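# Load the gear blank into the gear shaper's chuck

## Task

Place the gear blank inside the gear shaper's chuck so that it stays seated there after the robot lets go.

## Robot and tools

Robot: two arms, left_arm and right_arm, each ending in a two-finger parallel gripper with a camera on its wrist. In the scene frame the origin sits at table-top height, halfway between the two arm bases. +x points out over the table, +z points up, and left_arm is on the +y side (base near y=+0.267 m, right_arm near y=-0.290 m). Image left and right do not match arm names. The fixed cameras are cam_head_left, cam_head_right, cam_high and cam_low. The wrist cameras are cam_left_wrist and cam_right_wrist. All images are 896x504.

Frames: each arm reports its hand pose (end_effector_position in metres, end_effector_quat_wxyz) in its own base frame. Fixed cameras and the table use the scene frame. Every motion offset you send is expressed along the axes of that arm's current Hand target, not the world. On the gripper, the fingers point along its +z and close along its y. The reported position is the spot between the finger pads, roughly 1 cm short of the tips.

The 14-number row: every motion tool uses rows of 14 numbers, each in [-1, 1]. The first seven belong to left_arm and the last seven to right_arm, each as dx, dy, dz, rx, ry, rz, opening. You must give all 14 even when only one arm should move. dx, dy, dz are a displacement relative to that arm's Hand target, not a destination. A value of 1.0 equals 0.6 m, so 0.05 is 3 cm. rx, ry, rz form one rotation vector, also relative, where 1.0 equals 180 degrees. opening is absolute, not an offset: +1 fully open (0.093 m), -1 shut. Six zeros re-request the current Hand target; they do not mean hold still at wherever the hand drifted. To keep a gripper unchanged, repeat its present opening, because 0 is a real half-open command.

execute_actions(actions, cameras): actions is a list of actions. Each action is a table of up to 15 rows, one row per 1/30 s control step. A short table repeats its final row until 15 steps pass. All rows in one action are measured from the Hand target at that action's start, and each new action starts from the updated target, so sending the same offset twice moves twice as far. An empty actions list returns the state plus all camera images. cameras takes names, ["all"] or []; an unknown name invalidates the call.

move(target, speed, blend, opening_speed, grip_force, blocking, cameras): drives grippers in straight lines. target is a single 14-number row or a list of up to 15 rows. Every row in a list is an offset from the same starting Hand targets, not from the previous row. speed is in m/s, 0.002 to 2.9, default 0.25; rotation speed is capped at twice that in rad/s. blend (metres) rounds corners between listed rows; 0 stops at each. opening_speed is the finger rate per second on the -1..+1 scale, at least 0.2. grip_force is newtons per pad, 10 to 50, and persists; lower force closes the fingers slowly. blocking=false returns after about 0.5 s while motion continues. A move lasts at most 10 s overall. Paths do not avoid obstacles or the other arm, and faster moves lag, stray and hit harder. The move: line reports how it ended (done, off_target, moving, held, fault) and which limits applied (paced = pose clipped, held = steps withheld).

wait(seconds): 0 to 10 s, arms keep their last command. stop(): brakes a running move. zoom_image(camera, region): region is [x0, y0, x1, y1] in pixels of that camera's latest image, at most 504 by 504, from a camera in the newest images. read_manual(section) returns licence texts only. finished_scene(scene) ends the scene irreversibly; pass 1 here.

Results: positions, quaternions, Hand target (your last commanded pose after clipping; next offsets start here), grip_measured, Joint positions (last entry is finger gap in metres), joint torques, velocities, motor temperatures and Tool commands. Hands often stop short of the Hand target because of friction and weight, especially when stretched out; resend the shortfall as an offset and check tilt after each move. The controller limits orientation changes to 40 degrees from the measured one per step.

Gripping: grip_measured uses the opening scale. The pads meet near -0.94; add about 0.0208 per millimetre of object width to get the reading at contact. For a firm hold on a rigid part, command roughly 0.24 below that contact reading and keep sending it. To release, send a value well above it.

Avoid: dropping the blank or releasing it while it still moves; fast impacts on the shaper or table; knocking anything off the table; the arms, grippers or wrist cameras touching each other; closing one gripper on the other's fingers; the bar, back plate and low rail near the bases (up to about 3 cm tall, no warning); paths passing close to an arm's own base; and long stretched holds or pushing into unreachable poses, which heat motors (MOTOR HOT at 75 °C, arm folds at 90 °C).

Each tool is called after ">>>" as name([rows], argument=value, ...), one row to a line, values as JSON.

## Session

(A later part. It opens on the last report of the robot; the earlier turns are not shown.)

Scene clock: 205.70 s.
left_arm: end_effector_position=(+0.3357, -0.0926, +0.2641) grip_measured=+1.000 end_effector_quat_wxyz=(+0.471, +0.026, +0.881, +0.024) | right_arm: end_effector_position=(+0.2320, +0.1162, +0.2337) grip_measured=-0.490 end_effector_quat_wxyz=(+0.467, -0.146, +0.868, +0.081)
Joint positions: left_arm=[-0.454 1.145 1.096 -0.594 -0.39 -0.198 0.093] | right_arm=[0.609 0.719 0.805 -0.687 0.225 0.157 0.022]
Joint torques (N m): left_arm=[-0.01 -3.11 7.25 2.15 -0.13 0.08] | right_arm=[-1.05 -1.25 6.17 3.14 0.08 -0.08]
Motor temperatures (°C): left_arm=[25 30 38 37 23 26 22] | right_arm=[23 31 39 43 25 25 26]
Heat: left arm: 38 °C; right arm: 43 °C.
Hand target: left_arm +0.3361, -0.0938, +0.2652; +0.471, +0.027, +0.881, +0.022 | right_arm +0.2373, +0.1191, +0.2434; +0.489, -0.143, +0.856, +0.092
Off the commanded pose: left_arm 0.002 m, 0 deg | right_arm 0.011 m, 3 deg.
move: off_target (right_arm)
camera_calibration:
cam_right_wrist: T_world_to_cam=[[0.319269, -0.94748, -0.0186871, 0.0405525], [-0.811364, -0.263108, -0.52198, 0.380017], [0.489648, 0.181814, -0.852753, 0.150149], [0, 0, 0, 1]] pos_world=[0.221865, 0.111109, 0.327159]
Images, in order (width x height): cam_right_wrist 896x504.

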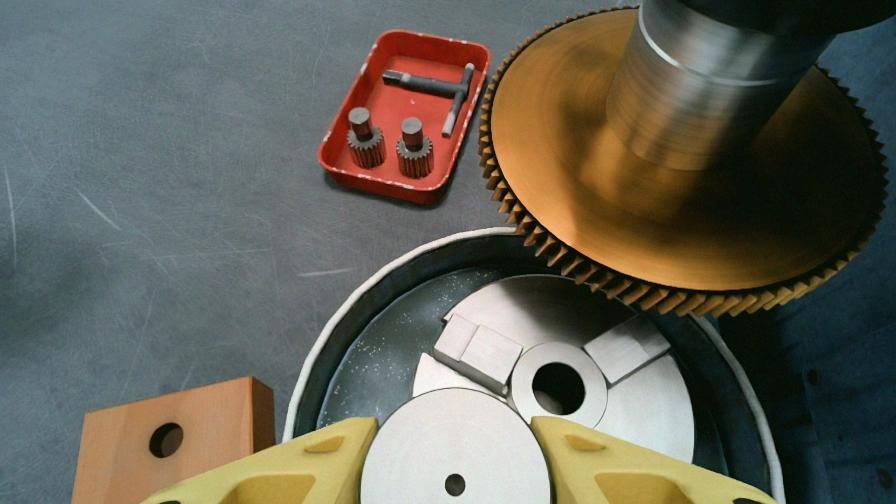

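>>> move(target=[0,0,0,0,0,0,1,-0.0052,-0.0580,0.0660,0,0,-0.008,-0.6], speed=0.1, cameras=["all"])

>>> zoom_image(camera="cam_low", region=[500, 180, 640, 300])

>>> zoom_image(camera="cam_head_right", region=[470, 320, 630, 440])

>>> zoom_image(camera="cam_head_left", region=[470, 310, 630, 430])

Scene clock: 240.43 s.
left_arm: end_effector_position=(+0.3357, -0.0926, +0.2641) grip_measured=+1.000 end_effector_quat_wxyz=(+0.471, +0.026, +0.881, +0.024) | right_arm: end_effector_position=(+0.2753, +0.0961, +0.2169) grip_measured=-0.490 end_effector_quat_wxyz=(+0.468, -0.152, +0.867, +0.080)
Joint positions: left_arm=[-0.454 1.145 1.096 -0.594 -0.39 -0.198 0.093] | right_arm=[0.329 0.822 0.753 -0.512 -0.012 -0.011 0.022]
Joint torques (N m): left_arm=[-0.01 -3.07 7.24 2.16 -0.13 0.08] | right_arm=[-1.02 -1.26 6.49 3.18 -0.09 -0.16]
Motor temperatures (°C): left_arm=[25 30 38 37 22 26 22] | right_arm=[23 31 38 50 25 25 27]
Heat: left arm: 38 °C; right arm: 50 °C.
Hand target: left_arm +0.3361, -0.0938, +0.2652; +0.471, +0.027, +0.881, +0.022 | right_arm +0.2825, +0.0985, +0.2255; +0.490, -0.153, +0.854, +0.086
Off the commanded pose: left_arm 0.002 m, 0 deg | right_arm 0.012 m, 3 deg.
move: off_target (right_arm)
camera_calibration:
cam_right_wrist: T_world_to_cam=[[0.327752, -0.944695, -0.0113673, 0.00319363], [-0.806309, -0.273429, -0.524503, 0.401296], [0.492387, 0.181072, -0.851333, 0.117282], [0, 0, 0, 1]] pos_world=[0.264774, 0.0915064, 0.310363]

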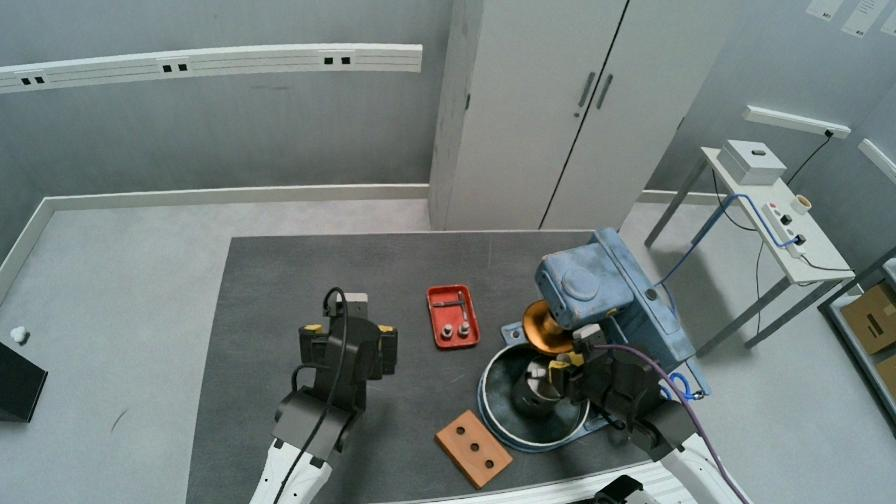

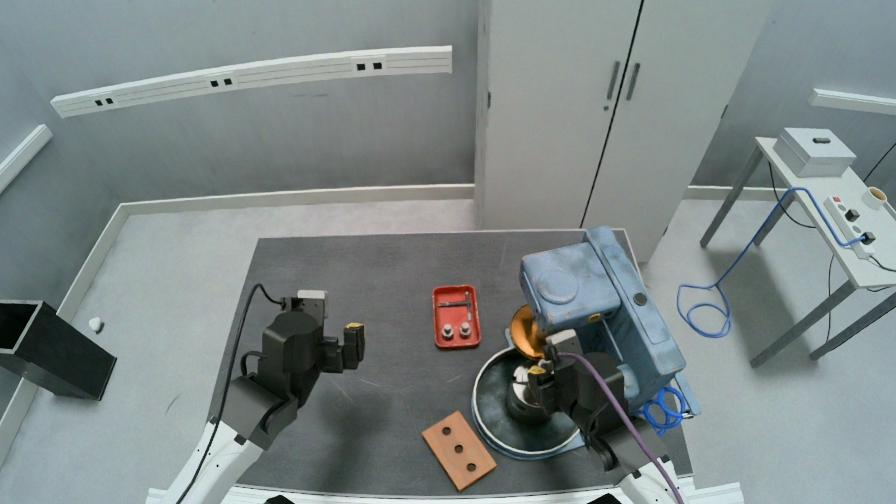

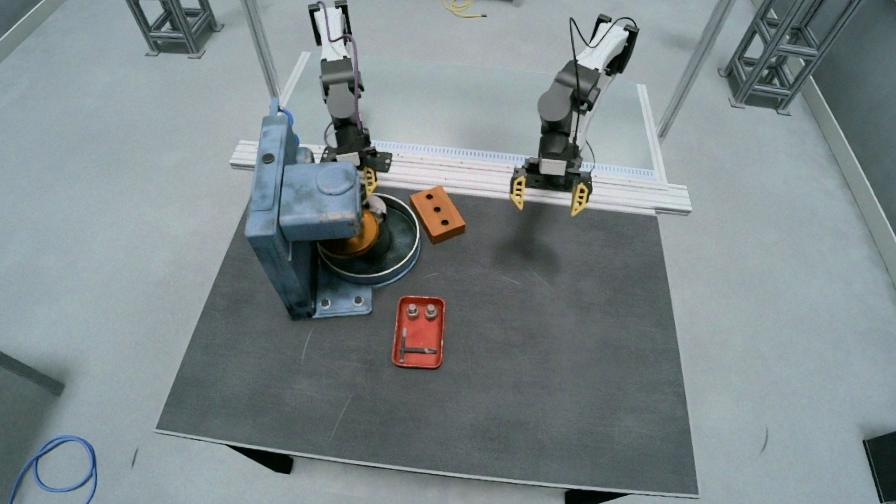

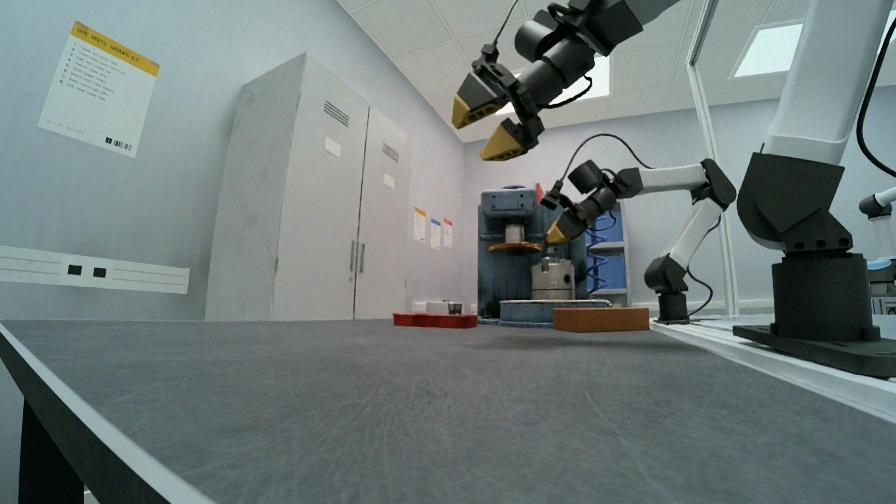

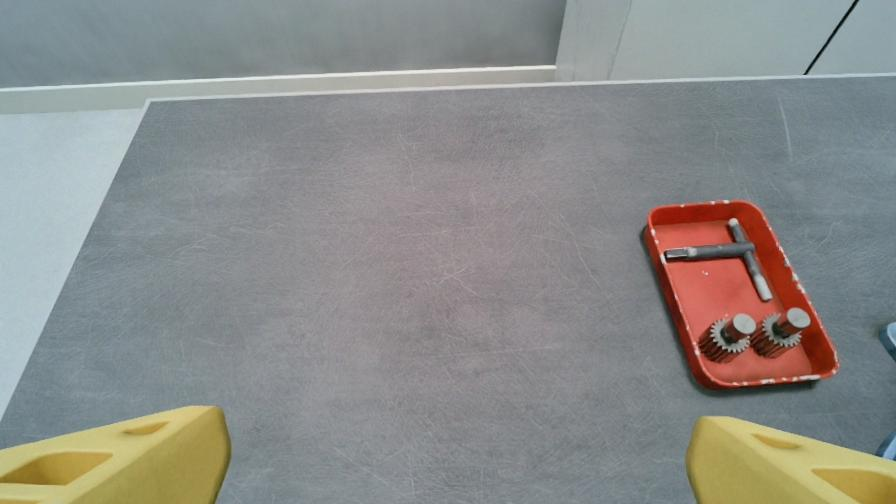

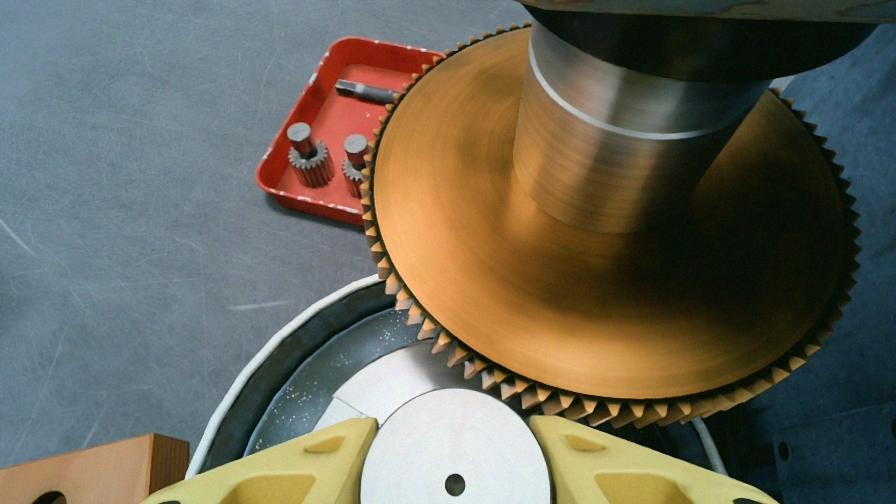

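Scaled by 3.600 from the camera's 896x504 image, which has a finer 1280x720 frame.

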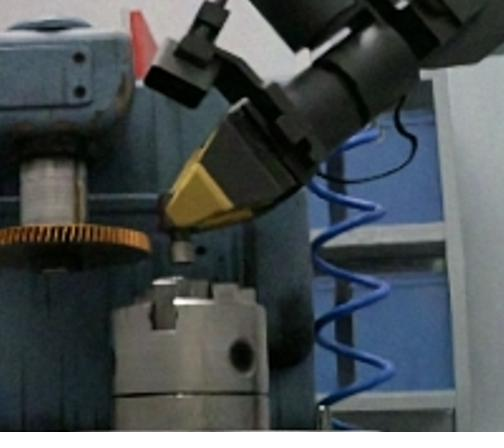

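Scaled by 3.150 from the camera's 896x504 image, which has a finer 1280x720 frame.

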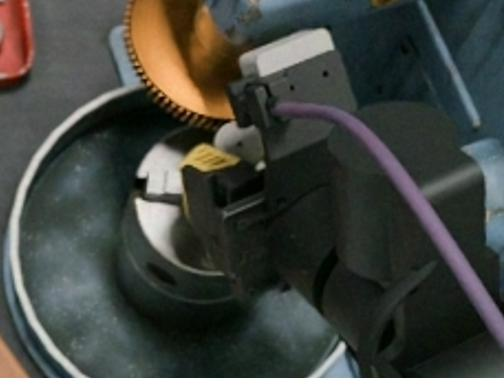

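Scaled by 3.150 from the camera's 896x504 image, which has a finer 1280x720 frame.

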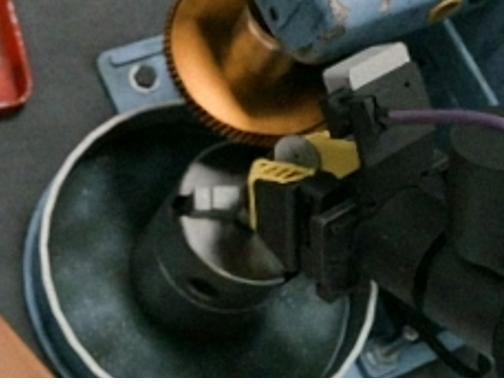

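>>> move(target=[0,0,0,0,0,0,1,0.014,0.0017,0.0057,0,0,-0.0055,-0.6], speed=0.06, cameras=["cam_low","cam_head_right","cam_head_left"])

>>> zoom_image(camera="cam_low", region=[520, 225, 600, 295])

>>> zoom_image(camera="cam_head_left", region=[510, 335, 600, 405])

>>> zoom_image(camera="cam_head_right", region=[500, 335, 590, 405])

Scene clock: 267.93 s.
left_arm: end_effector_position=(+0.3357, -0.0926, +0.2641) grip_measured=+1.000 end_effector_quat_wxyz=(+0.471, +0.026, +0.881, +0.024) | right_arm: end_effector_position=(+0.2752, +0.0961, +0.2051) grip_measured=-0.490 end_effector_quat_wxyz=(+0.464, -0.158, +0.868, +0.077)
Joint positions: left_arm=[-0.454 1.145 1.096 -0.594 -0.39 -0.198 0.093] | right_arm=[0.329 0.822 0.715 -0.485 -0.013 -0.025 0.022]
Joint torques (N m): left_arm=[0.02 -3.12 7.2 2.15 -0.14 0.08] | right_arm=[-0.46 -2.18 6.45 3.19 -0.02 -0.15]
Heat: left arm: 38 °C; right arm: 52 °C.
Hand target: left_arm +0.3361, -0.0938, +0.2652; +0.471, +0.027, +0.881, +0.022 | right_arm +0.2810, +0.0990, +0.2165; +0.491, -0.161, +0.852, +0.082
Off the commanded pose: left_arm 0.002 m, 0 deg | right_arm 0.013 m, 4 deg.
move: off_target (right_arm)
Images, in order (width x height): cam_head_left 896x504, cam_head_right 896x504, cam_low 896x504.

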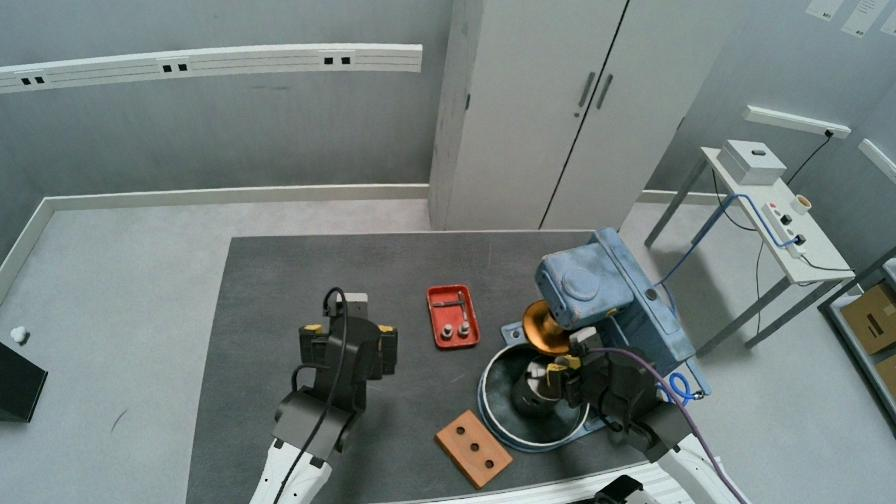

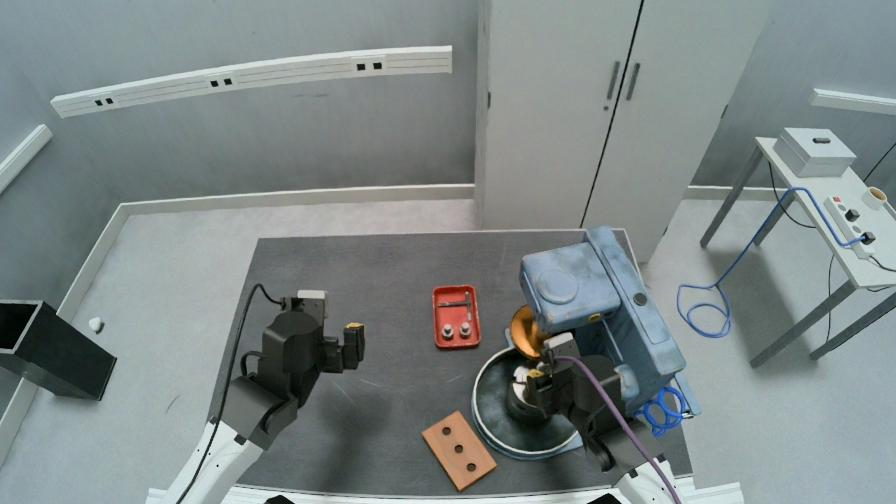

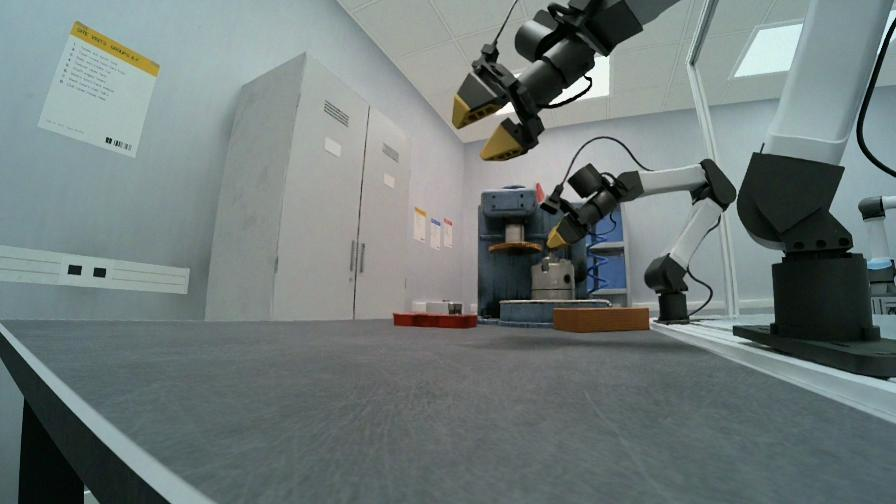

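Scaled by 6.300 from the camera's 896x504 image, which has a finer 1280x720 frame.

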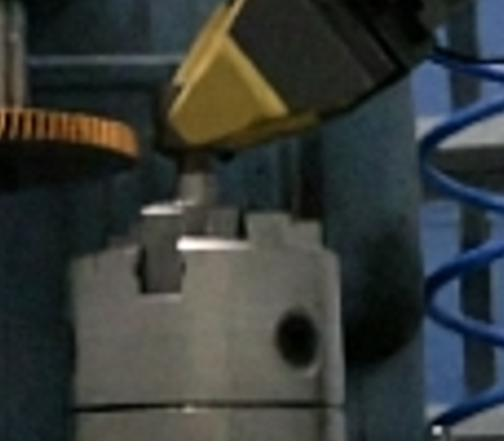

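Scaled by 5.600 from the camera's 896x504 image, which has a finer 1280x720 frame.

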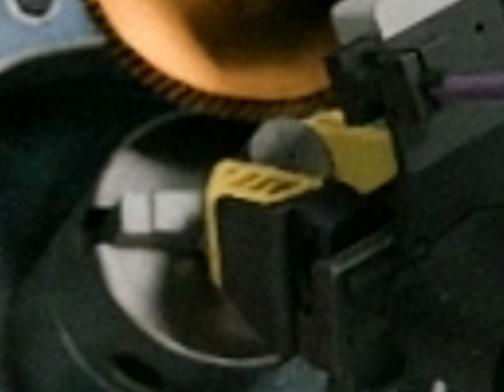

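Scaled by 5.600 from the camera's 896x504 image, which has a finer 1280x720 frame.

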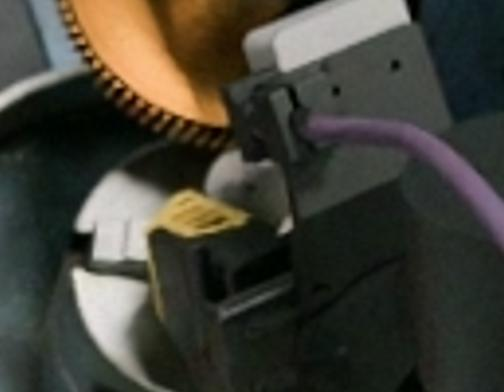

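>>> move(target=[0,0,0,0,0,0,1,0.0187,0.0007,0.0080,0,0,0,-0.6], speed=0.04, cameras=["cam_low","cam_right_wrist"])

>>> zoom_image(camera="cam_low", region=[520, 225, 600, 295])

Scene clock: 279.07 s.
left_arm: end_effector_position=(+0.3357, -0.0926, +0.2641) grip_measured=+1.000 end_effector_quat_wxyz=(+0.471, +0.026, +0.881, +0.024) | right_arm: end_effector_position=(+0.2783, +0.0972, +0.2043) grip_measured=-0.490 end_effector_quat_wxyz=(+0.483, -0.157, +0.858, +0.079)
Joint positions: left_arm=[-0.454 1.145 1.096 -0.594 -0.39 -0.198 0.093] | right_arm=[0.329 0.805 0.671 -0.413 -0.013 -0.026 0.022]
Joint torques (N m): left_arm=[0.01 -3.1 7.23 2.15 -0.12 0.1] | right_arm=[-0.35 -1.66 5.76 2.85 -0.02 -0.11]
Heat: left arm: 38 °C; right arm: 53 °C.
Hand target: left_arm +0.3361, -0.0938, +0.2652; +0.471, +0.027, +0.881, +0.022 | right_arm +0.2795, +0.0986, +0.2044; +0.491, -0.161, +0.852, +0.082
Off the commanded pose: left_arm 0.002 m, 0 deg | right_arm 0.002 m, 1 deg.
move: done
camera_calibration:
cam_right_wrist: T_world_to_cam=[[0.335719, -0.941961, 0.00137859, -0.00200525], [-0.784855, -0.280534, -0.552543, 0.397935], [0.520861, 0.184417, -0.833483, 0.0929517], [0, 0, 0, 1]] pos_world=[0.26458, 0.0926038, 0.297353]
Images, in order (width x height): cam_low 896x504, cam_right_wrist 896x504.

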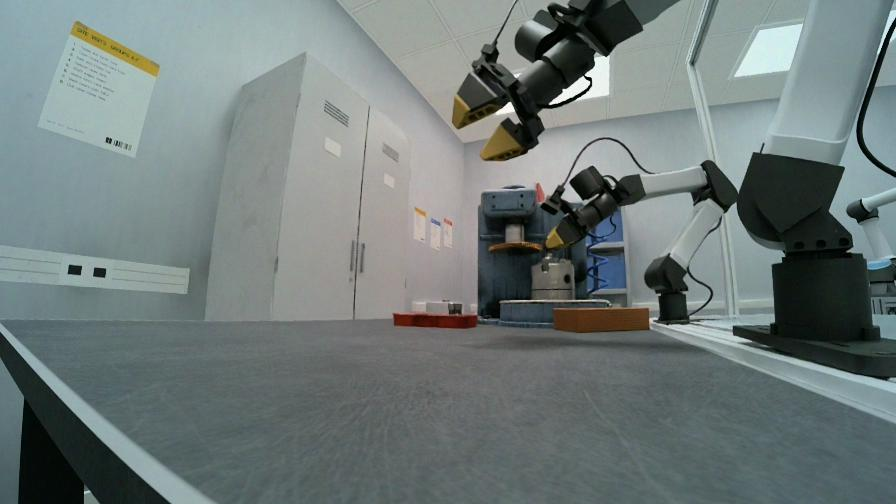

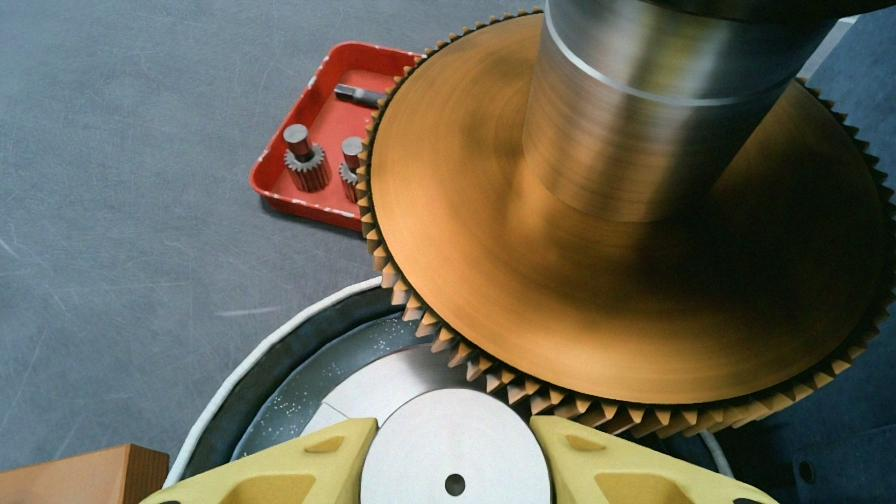

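Scaled by 6.300 from the camera's 896x504 image, which has a finer 1280x720 frame.

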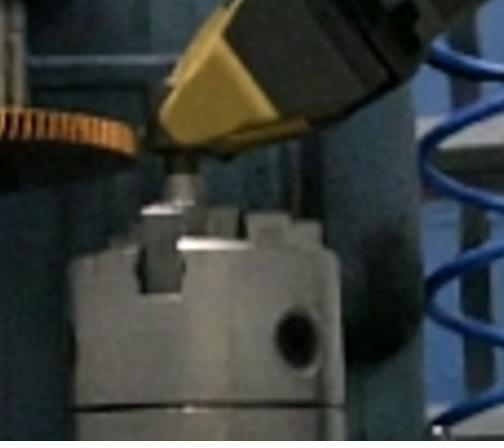

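>>> move(target=[0,0,0,0,0,0,1,0.0003,0.0002,-0.0123,0,0.019,0,-0.6], speed=0.05, cameras=["cam_low"])

>>> zoom_image(camera="cam_low", region=[520, 225, 600, 295])

Scene clock: 290.20 s.
left_arm: end_effector_position=(+0.3357, -0.0926, +0.2641) grip_measured=+1.000 end_effector_quat_wxyz=(+0.471, +0.026, +0.881, +0.024) | right_arm: end_effector_position=(+0.2752, +0.0961, +0.2037) grip_measured=-0.490 end_effector_quat_wxyz=(+0.472, -0.158, +0.864, +0.077)
Joint positions: left_arm=[-0.454 1.145 1.096 -0.594 -0.39 -0.198 0.093] | right_arm=[0.329 0.808 0.691 -0.457 -0.013 -0.027 0.022]
Joint torques (N m): left_arm=[-0.05 -3.06 7.23 2.15 -0.12 0.09] | right_arm=[-0.27 -0.85 9.42 2.02 0.03 -0.12]
Heat: left arm: 39 °C; right arm: 51 °C.
Hand target: left_arm +0.3361, -0.0938, +0.2652; +0.471, +0.027, +0.881, +0.022 | right_arm +0.2734, +0.0965, +0.2080; +0.465, -0.163, +0.867, +0.077
Off the commanded pose: left_arm 0.002 m, 0 deg | right_arm 0.005 m, 1 deg.
move: done
Images, in order (width x height): cam_low 896x504.

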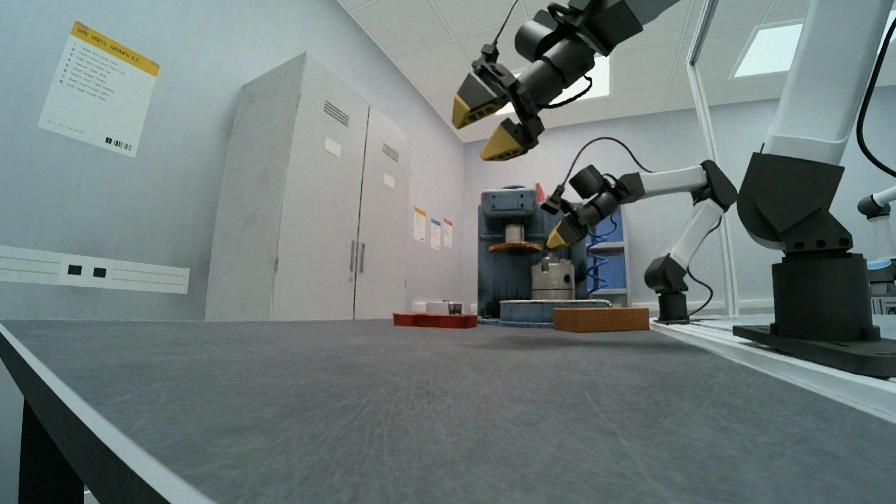

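Scaled by 6.300 from the camera's 896x504 image, which has a finer 1280x720 frame.

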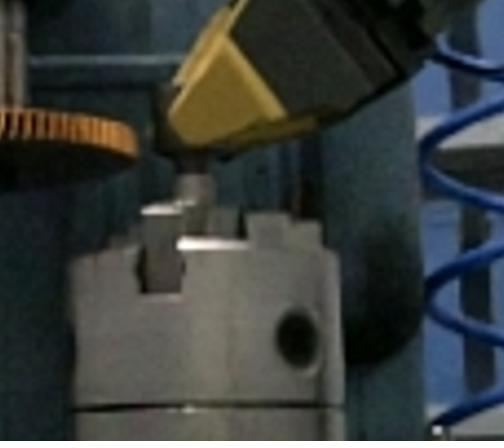

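>>> move(target=[0,0,0,0,0,0,1,0.016,0.0018,0.006,0,0.004,0,-0.6], speed=0.04, cameras=["cam_low"])

>>> zoom_image(camera="cam_low", region=[520, 225, 600, 295])

Scene clock: 296.57 s.
left_arm: end_effector_position=(+0.3357, -0.0926, +0.2641) grip_measured=+1.000 end_effector_quat_wxyz=(+0.471, +0.026, +0.881, +0.024) | right_arm: end_effector_position=(+0.2751, +0.0961, +0.2036) grip_measured=-0.490 end_effector_quat_wxyz=(+0.472, -0.158, +0.864, +0.077)
Joint positions: left_arm=[-0.454 1.145 1.096 -0.594 -0.39 -0.198 0.093] | right_arm=[0.329 0.808 0.691 -0.457 -0.013 -0.027 0.022]
Joint torques (N m): left_arm=[0.02 -3.11 7.25 2.15 -0.14 0.09] | right_arm=[0.14 -1.35 6.94 2.22 0.05 -0.1]
Heat: left arm: 39 °C; right arm: 50 °C.
Hand target: left_arm +0.3361, -0.0938, +0.2652; +0.471, +0.027, +0.881, +0.022 | right_arm +0.2708, +0.0965, +0.1980; +0.460, -0.163, +0.870, +0.076
Off the commanded pose: left_arm 0.002 m, 0 deg | right_arm 0.007 m, 2 deg.
move: done
Images, in order (width x height): cam_low 896x504.

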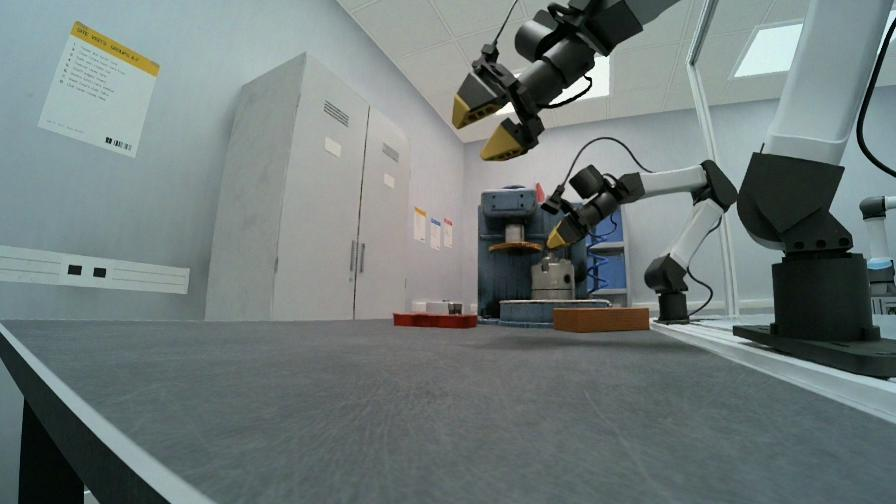

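Scaled by 6.300 from the camera's 896x504 image, which has a finer 1280x720 frame.

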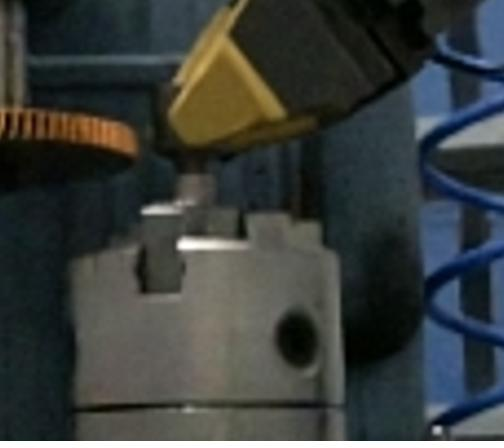

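>>> move(target=[0,0,0,0,0,0,1,-0.0247,-0.0008,-0.0157,0,0,0,-0.6], speed=0.06, cameras=["cam_low","cam_head_left","cam_head_right"])

>>> zoom_image(camera="cam_low", region=[520, 225, 600, 295])

>>> zoom_image(camera="cam_head_left", region=[510, 335, 600, 405])

Scene clock: 309.40 s.
left_arm: end_effector_position=(+0.3357, -0.0926, +0.2641) grip_measured=+1.000 end_effector_quat_wxyz=(+0.471, +0.026, +0.881, +0.024) | right_arm: end_effector_position=(+0.2707, +0.0946, +0.2036) grip_measured=-0.490 end_effector_quat_wxyz=(+0.453, -0.160, +0.874, +0.075)
Joint positions: left_arm=[-0.454 1.145 1.096 -0.594 -0.39 -0.198 0.093] | right_arm=[0.329 0.818 0.728 -0.526 -0.013 -0.027 0.022]
Joint torques (N m): left_arm=[0.01 -3.1 7.24 2.16 -0.14 0.09] | right_arm=[0.18 -1.01 10.13 2.31 0.06 -0.08]
Heat: left arm: 39 °C; right arm: 48 °C.
Hand target: left_arm +0.3361, -0.0938, +0.2652; +0.471, +0.027, +0.881, +0.022 | right_arm +0.2715, +0.0966, +0.2156; +0.460, -0.163, +0.870, +0.076
Off the commanded pose: left_arm 0.002 m, 0 deg | right_arm 0.012 m, 1 deg.
move: off_target (right_arm)
Images, in order (width x height): cam_head_left 896x504, cam_head_right 896x504, cam_low 896x504.

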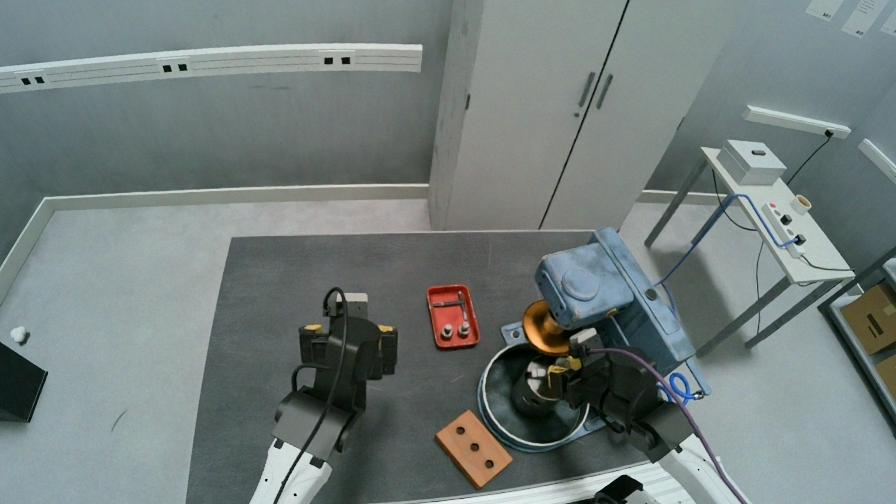

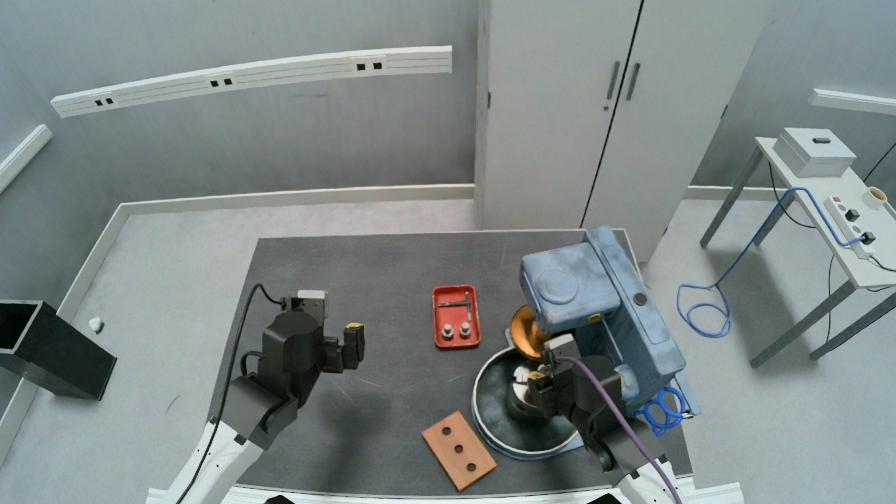

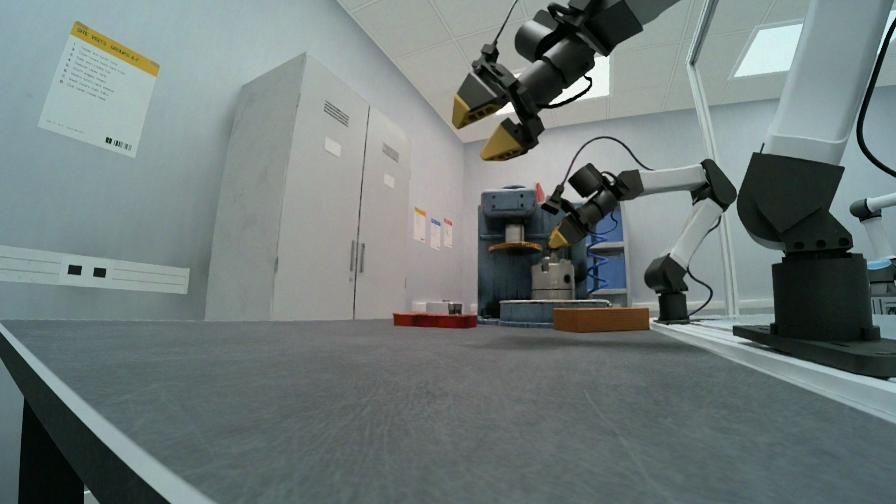

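Scaled by 6.300 from the camera's 896x504 image, which has a finer 1280x720 frame.

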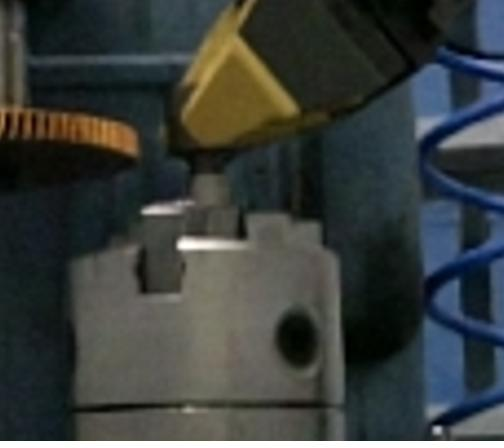

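Scaled by 5.600 from the camera's 896x504 image, which has a finer 1280x720 frame.

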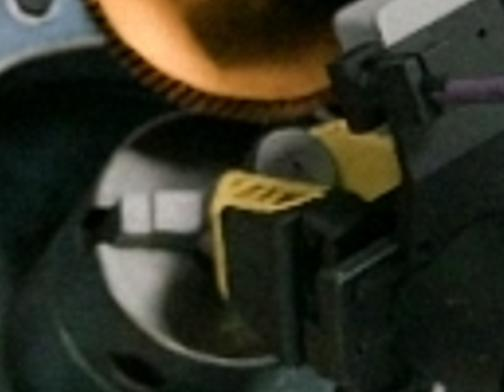

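>>> move(target=[0,0,0,0,0,0,1,-0.017,0.0007,-0.0078,0,-0.009,0,-0.6], speed=0.08)

Scene clock: 316.33 s.
left_arm: end_effector_position=(+0.3357, -0.0926, +0.2641) grip_measured=+1.000 end_effector_quat_wxyz=(+0.471, +0.026, +0.881, +0.024) | right_arm: end_effector_position=(+0.2684, +0.0938, +0.2040) grip_measured=-0.490 end_effector_quat_wxyz=(+0.447, -0.160, +0.877, +0.074)
Joint positions: left_arm=[-0.454 1.145 1.096 -0.594 -0.39 -0.198 0.093] | right_arm=[0.329 0.818 0.74 -0.552 -0.013 -0.027 0.022]
Joint torques (N m): left_arm=[-0.08 -3.07 7.24 2.16 -0.13 0.1] | right_arm=[0.57 -1.63 10.63 2.59 0.11 -0.07]
Heat: left arm: 39 °C; right arm: 48 °C.
Hand target: left_arm +0.3361, -0.0938, +0.2652; +0.471, +0.027, +0.881, +0.022 | right_arm +0.2731, +0.0979, +0.2266; +0.472, -0.162, +0.863, +0.078
Off the commanded pose: left_arm 0.002 m, 0 deg | right_arm 0.023 m, 3 deg.
move: off_target (right_arm)

>>> move(target=[0,0,0,0,0,0,1,-0.026,0.0007,-0.013,0,0,0,-0.6], speed=0.2)

Scene clock: 320.43 s.
left_arm: end_effector_position=(+0.3357, -0.0926, +0.2641) grip_measured=+1.000 end_effector_quat_wxyz=(+0.471, +0.026, +0.881, +0.024) | right_arm: end_effector_position=(+0.2694, +0.0956, +0.2217) grip_measured=-0.490 end_effector_quat_wxyz=(+0.446, -0.163, +0.877, +0.074)
Joint positions: left_arm=[-0.454 1.145 1.096 -0.594 -0.39 -0.198 0.093] | right_arm=[0.335 0.841 0.819 -0.61 -0.011 -0.027 0.022]
Joint torques (N m): left_arm=[-0.01 -3.1 7.28 2.15 -0.14 0.09] | right_arm=[0.42 -1.48 10.43 2.65 0.09 -0.03]
Heat: left arm: 39 °C; right arm: 48 °C.
Hand target: left_arm +0.3361, -0.0938, +0.2652; +0.471, +0.027, +0.881, +0.022 | right_arm +0.2746, +0.0992, +0.2439; +0.472, -0.162, +0.863, +0.078
Off the commanded pose: left_arm 0.002 m, 0 deg | right_arm 0.023 m, 3 deg.
move: off_target (right_arm)

>>> move(target=[0,0,0,0,0,0,1,0.0247,-0.0025,0.0230,0,-0.013,0,-0.6], speed=0.08)

Scene clock: 327.10 s.
left_arm: end_effector_position=(+0.3357, -0.0926, +0.2641) grip_measured=+1.000 end_effector_quat_wxyz=(+0.471, +0.026, +0.881, +0.024) | right_arm: end_effector_position=(+0.2727, +0.0968, +0.2115) grip_measured=-0.490 end_effector_quat_wxyz=(+0.461, -0.161, +0.869, +0.076)
Joint positions: left_arm=[-0.454 1.145 1.096 -0.594 -0.39 -0.198 0.093] | right_arm=[0.335 0.821 0.745 -0.522 -0.011 -0.027 0.022]
Joint torques (N m): left_arm=[-0.01 -3.1 7.27 2.16 -0.14 0.09] | right_arm=[-0.72 -2.4 6.63 3.21 -0.01 -0.1]
Motor temperatures (°C): left_arm=[25 29 39 38 22 26 22] | right_arm=[23 30 43 48 24 25 27]
Heat: left arm: 39 °C; right arm: 48 °C.
Hand target: left_arm +0.3361, -0.0938, +0.2652; +0.471, +0.027, +0.881, +0.022 | right_arm +0.2786, +0.0988, +0.2240; +0.490, -0.161, +0.853, +0.082
Off the commanded pose: left_arm 0.002 m, 0 deg | right_arm 0.014 m, 4 deg.
move: off_target (right_arm)

>>> wait(seconds=0, cameras=["cam_low","cam_head_left","cam_head_right"])

>>> zoom_image(camera="cam_low", region=[530, 225, 590, 270])

>>> zoom_image(camera="cam_head_left", region=[510, 335, 600, 405])

>>> zoom_image(camera="cam_head_right", region=[500, 335, 590, 405])

Scene clock: 331.80 s.
left_arm: end_effector_position=(+0.3357, -0.0926, +0.2641) grip_measured=+1.000 end_effector_quat_wxyz=(+0.471, +0.026, +0.881, +0.024) | right_arm: end_effector_position=(+0.2727, +0.0968, +0.2116) grip_measured=-0.490 end_effector_quat_wxyz=(+0.461, -0.161, +0.869, +0.077)
Joint positions: left_arm=[-0.454 1.145 1.096 -0.594 -0.39 -0.198 0.093] | right_arm=[0.335 0.821 0.745 -0.522 -0.011 -0.027 0.022]
Joint torques (N m): left_arm=[-0.02 -3.07 7.24 2.16 -0.13 0.09] | right_arm=[-0.73 -2.41 6.56 3.2 -0.02 -0.1]
Heat: left arm: 39 °C; right arm: 49 °C.
Hand target: left_arm +0.3361, -0.0938, +0.2652; +0.471, +0.027, +0.881, +0.022 | right_arm +0.2786, +0.0988, +0.2241; +0.490, -0.161, +0.853, +0.082
Tool commands: left_gripper/opening=+1.0 right_gripper/opening=-0.6
Off the commanded pose: left_arm 0.002 m, 0 deg | right_arm 0.014 m, 4 deg.
Images, in order (width x height): cam_head_left 896x504, cam_head_right 896x504, cam_low 896x504.

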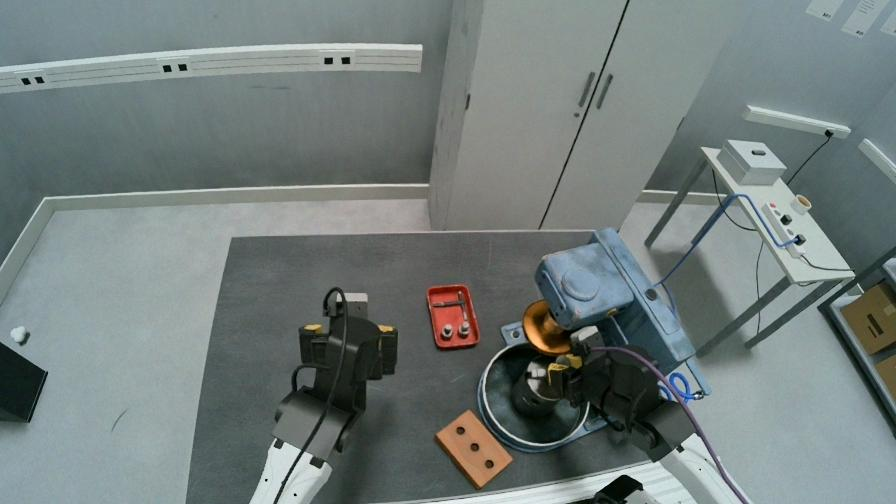

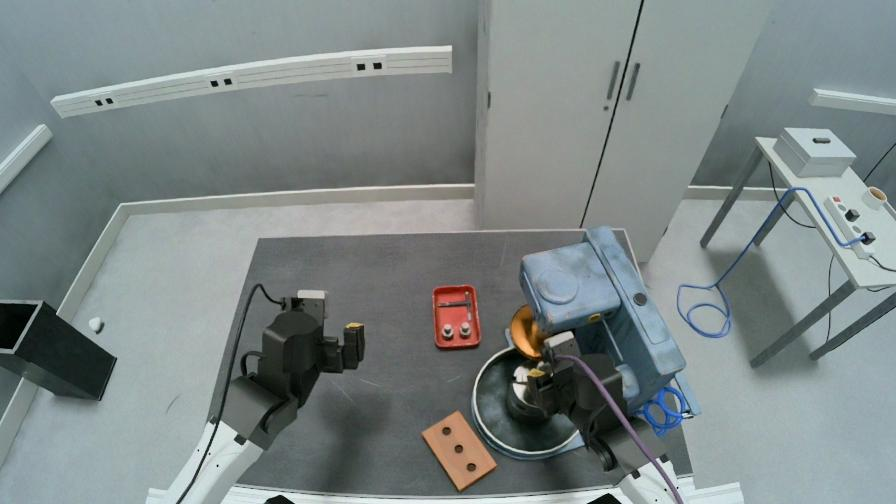

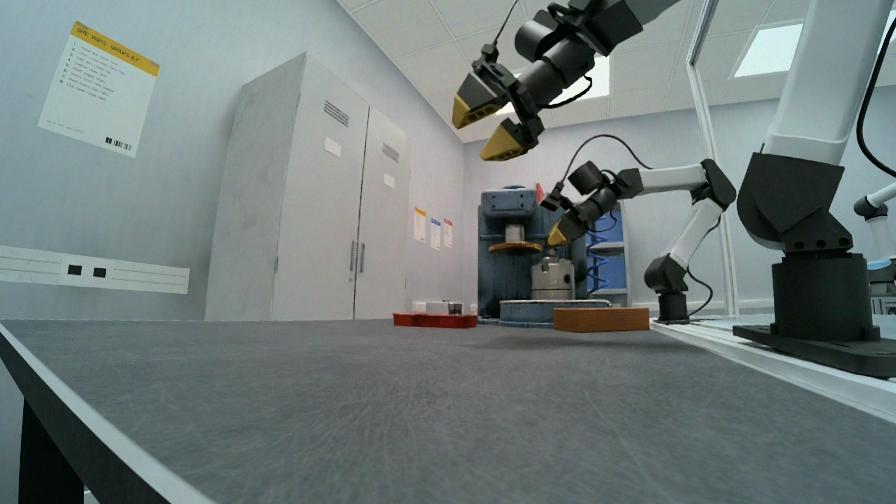

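Scaled by 8.400 from the camera's 896x504 image, which has a finer 1280x720 frame.

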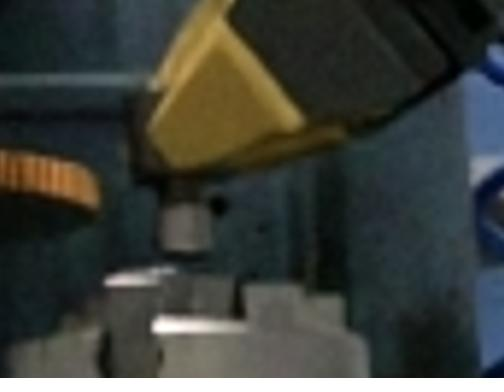

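Scaled by 5.600 from the camera's 896x504 image, which has a finer 1280x720 frame.

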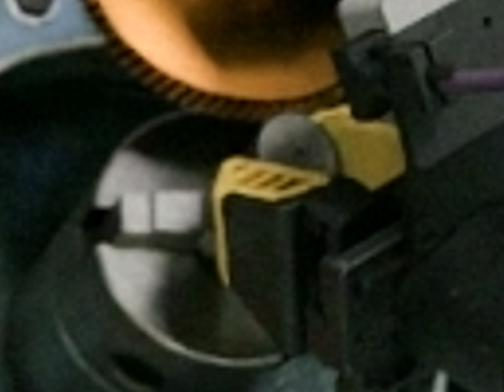

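Scaled by 5.600 from the camera's 896x504 image, which has a finer 1280x720 frame.

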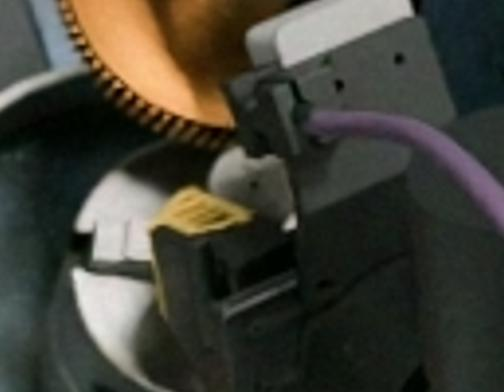

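>>> move(target=[0,0,0,0,0,0,1,0.0192,-0.0005,0.0103,0,0,0,-0.6], speed=0.04, cameras=["cam_low"])

>>> zoom_image(camera="cam_low", region=[530, 225, 590, 270])

Scene clock: 344.93 s.
left_arm: end_effector_position=(+0.3357, -0.0926, +0.2641) grip_measured=+1.000 end_effector_quat_wxyz=(+0.471, +0.026, +0.881, +0.024) | right_arm: end_effector_position=(+0.2736, +0.0972, +0.2018) grip_measured=-0.490 end_effector_quat_wxyz=(+0.467, -0.161, +0.866, +0.077)
Joint positions: left_arm=[-0.454 1.145 1.096 -0.594 -0.39 -0.198 0.093] | right_arm=[0.335 0.81 0.692 -0.468 -0.011 -0.027 0.022]
Joint torques (N m): left_arm=[-0.03 -3.1 7.19 2.16 -0.14 0.09] | right_arm=[-1.06 -2.21 6.42 3.1 -0.03 -0.14]
Heat: left arm: 39 °C; right arm: 50 °C.
Hand target: left_arm +0.3361, -0.0938, +0.2652; +0.471, +0.027, +0.881, +0.022 | right_arm +0.2783, +0.0981, +0.2111; +0.490, -0.161, +0.853, +0.082
Off the commanded pose: left_arm 0.002 m, 0 deg | right_arm 0.010 m, 3 deg.
move: off_target (right_arm)
Images, in order (width x height): cam_low 896x504.

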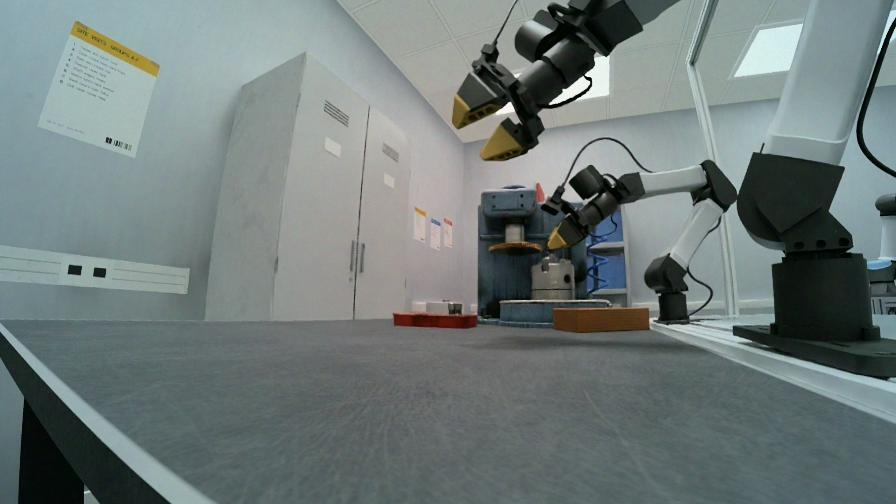

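Scaled by 8.400 from the camera's 896x504 image, which has a finer 1280x720 frame.

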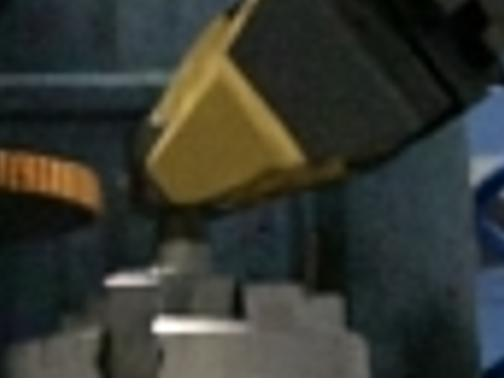

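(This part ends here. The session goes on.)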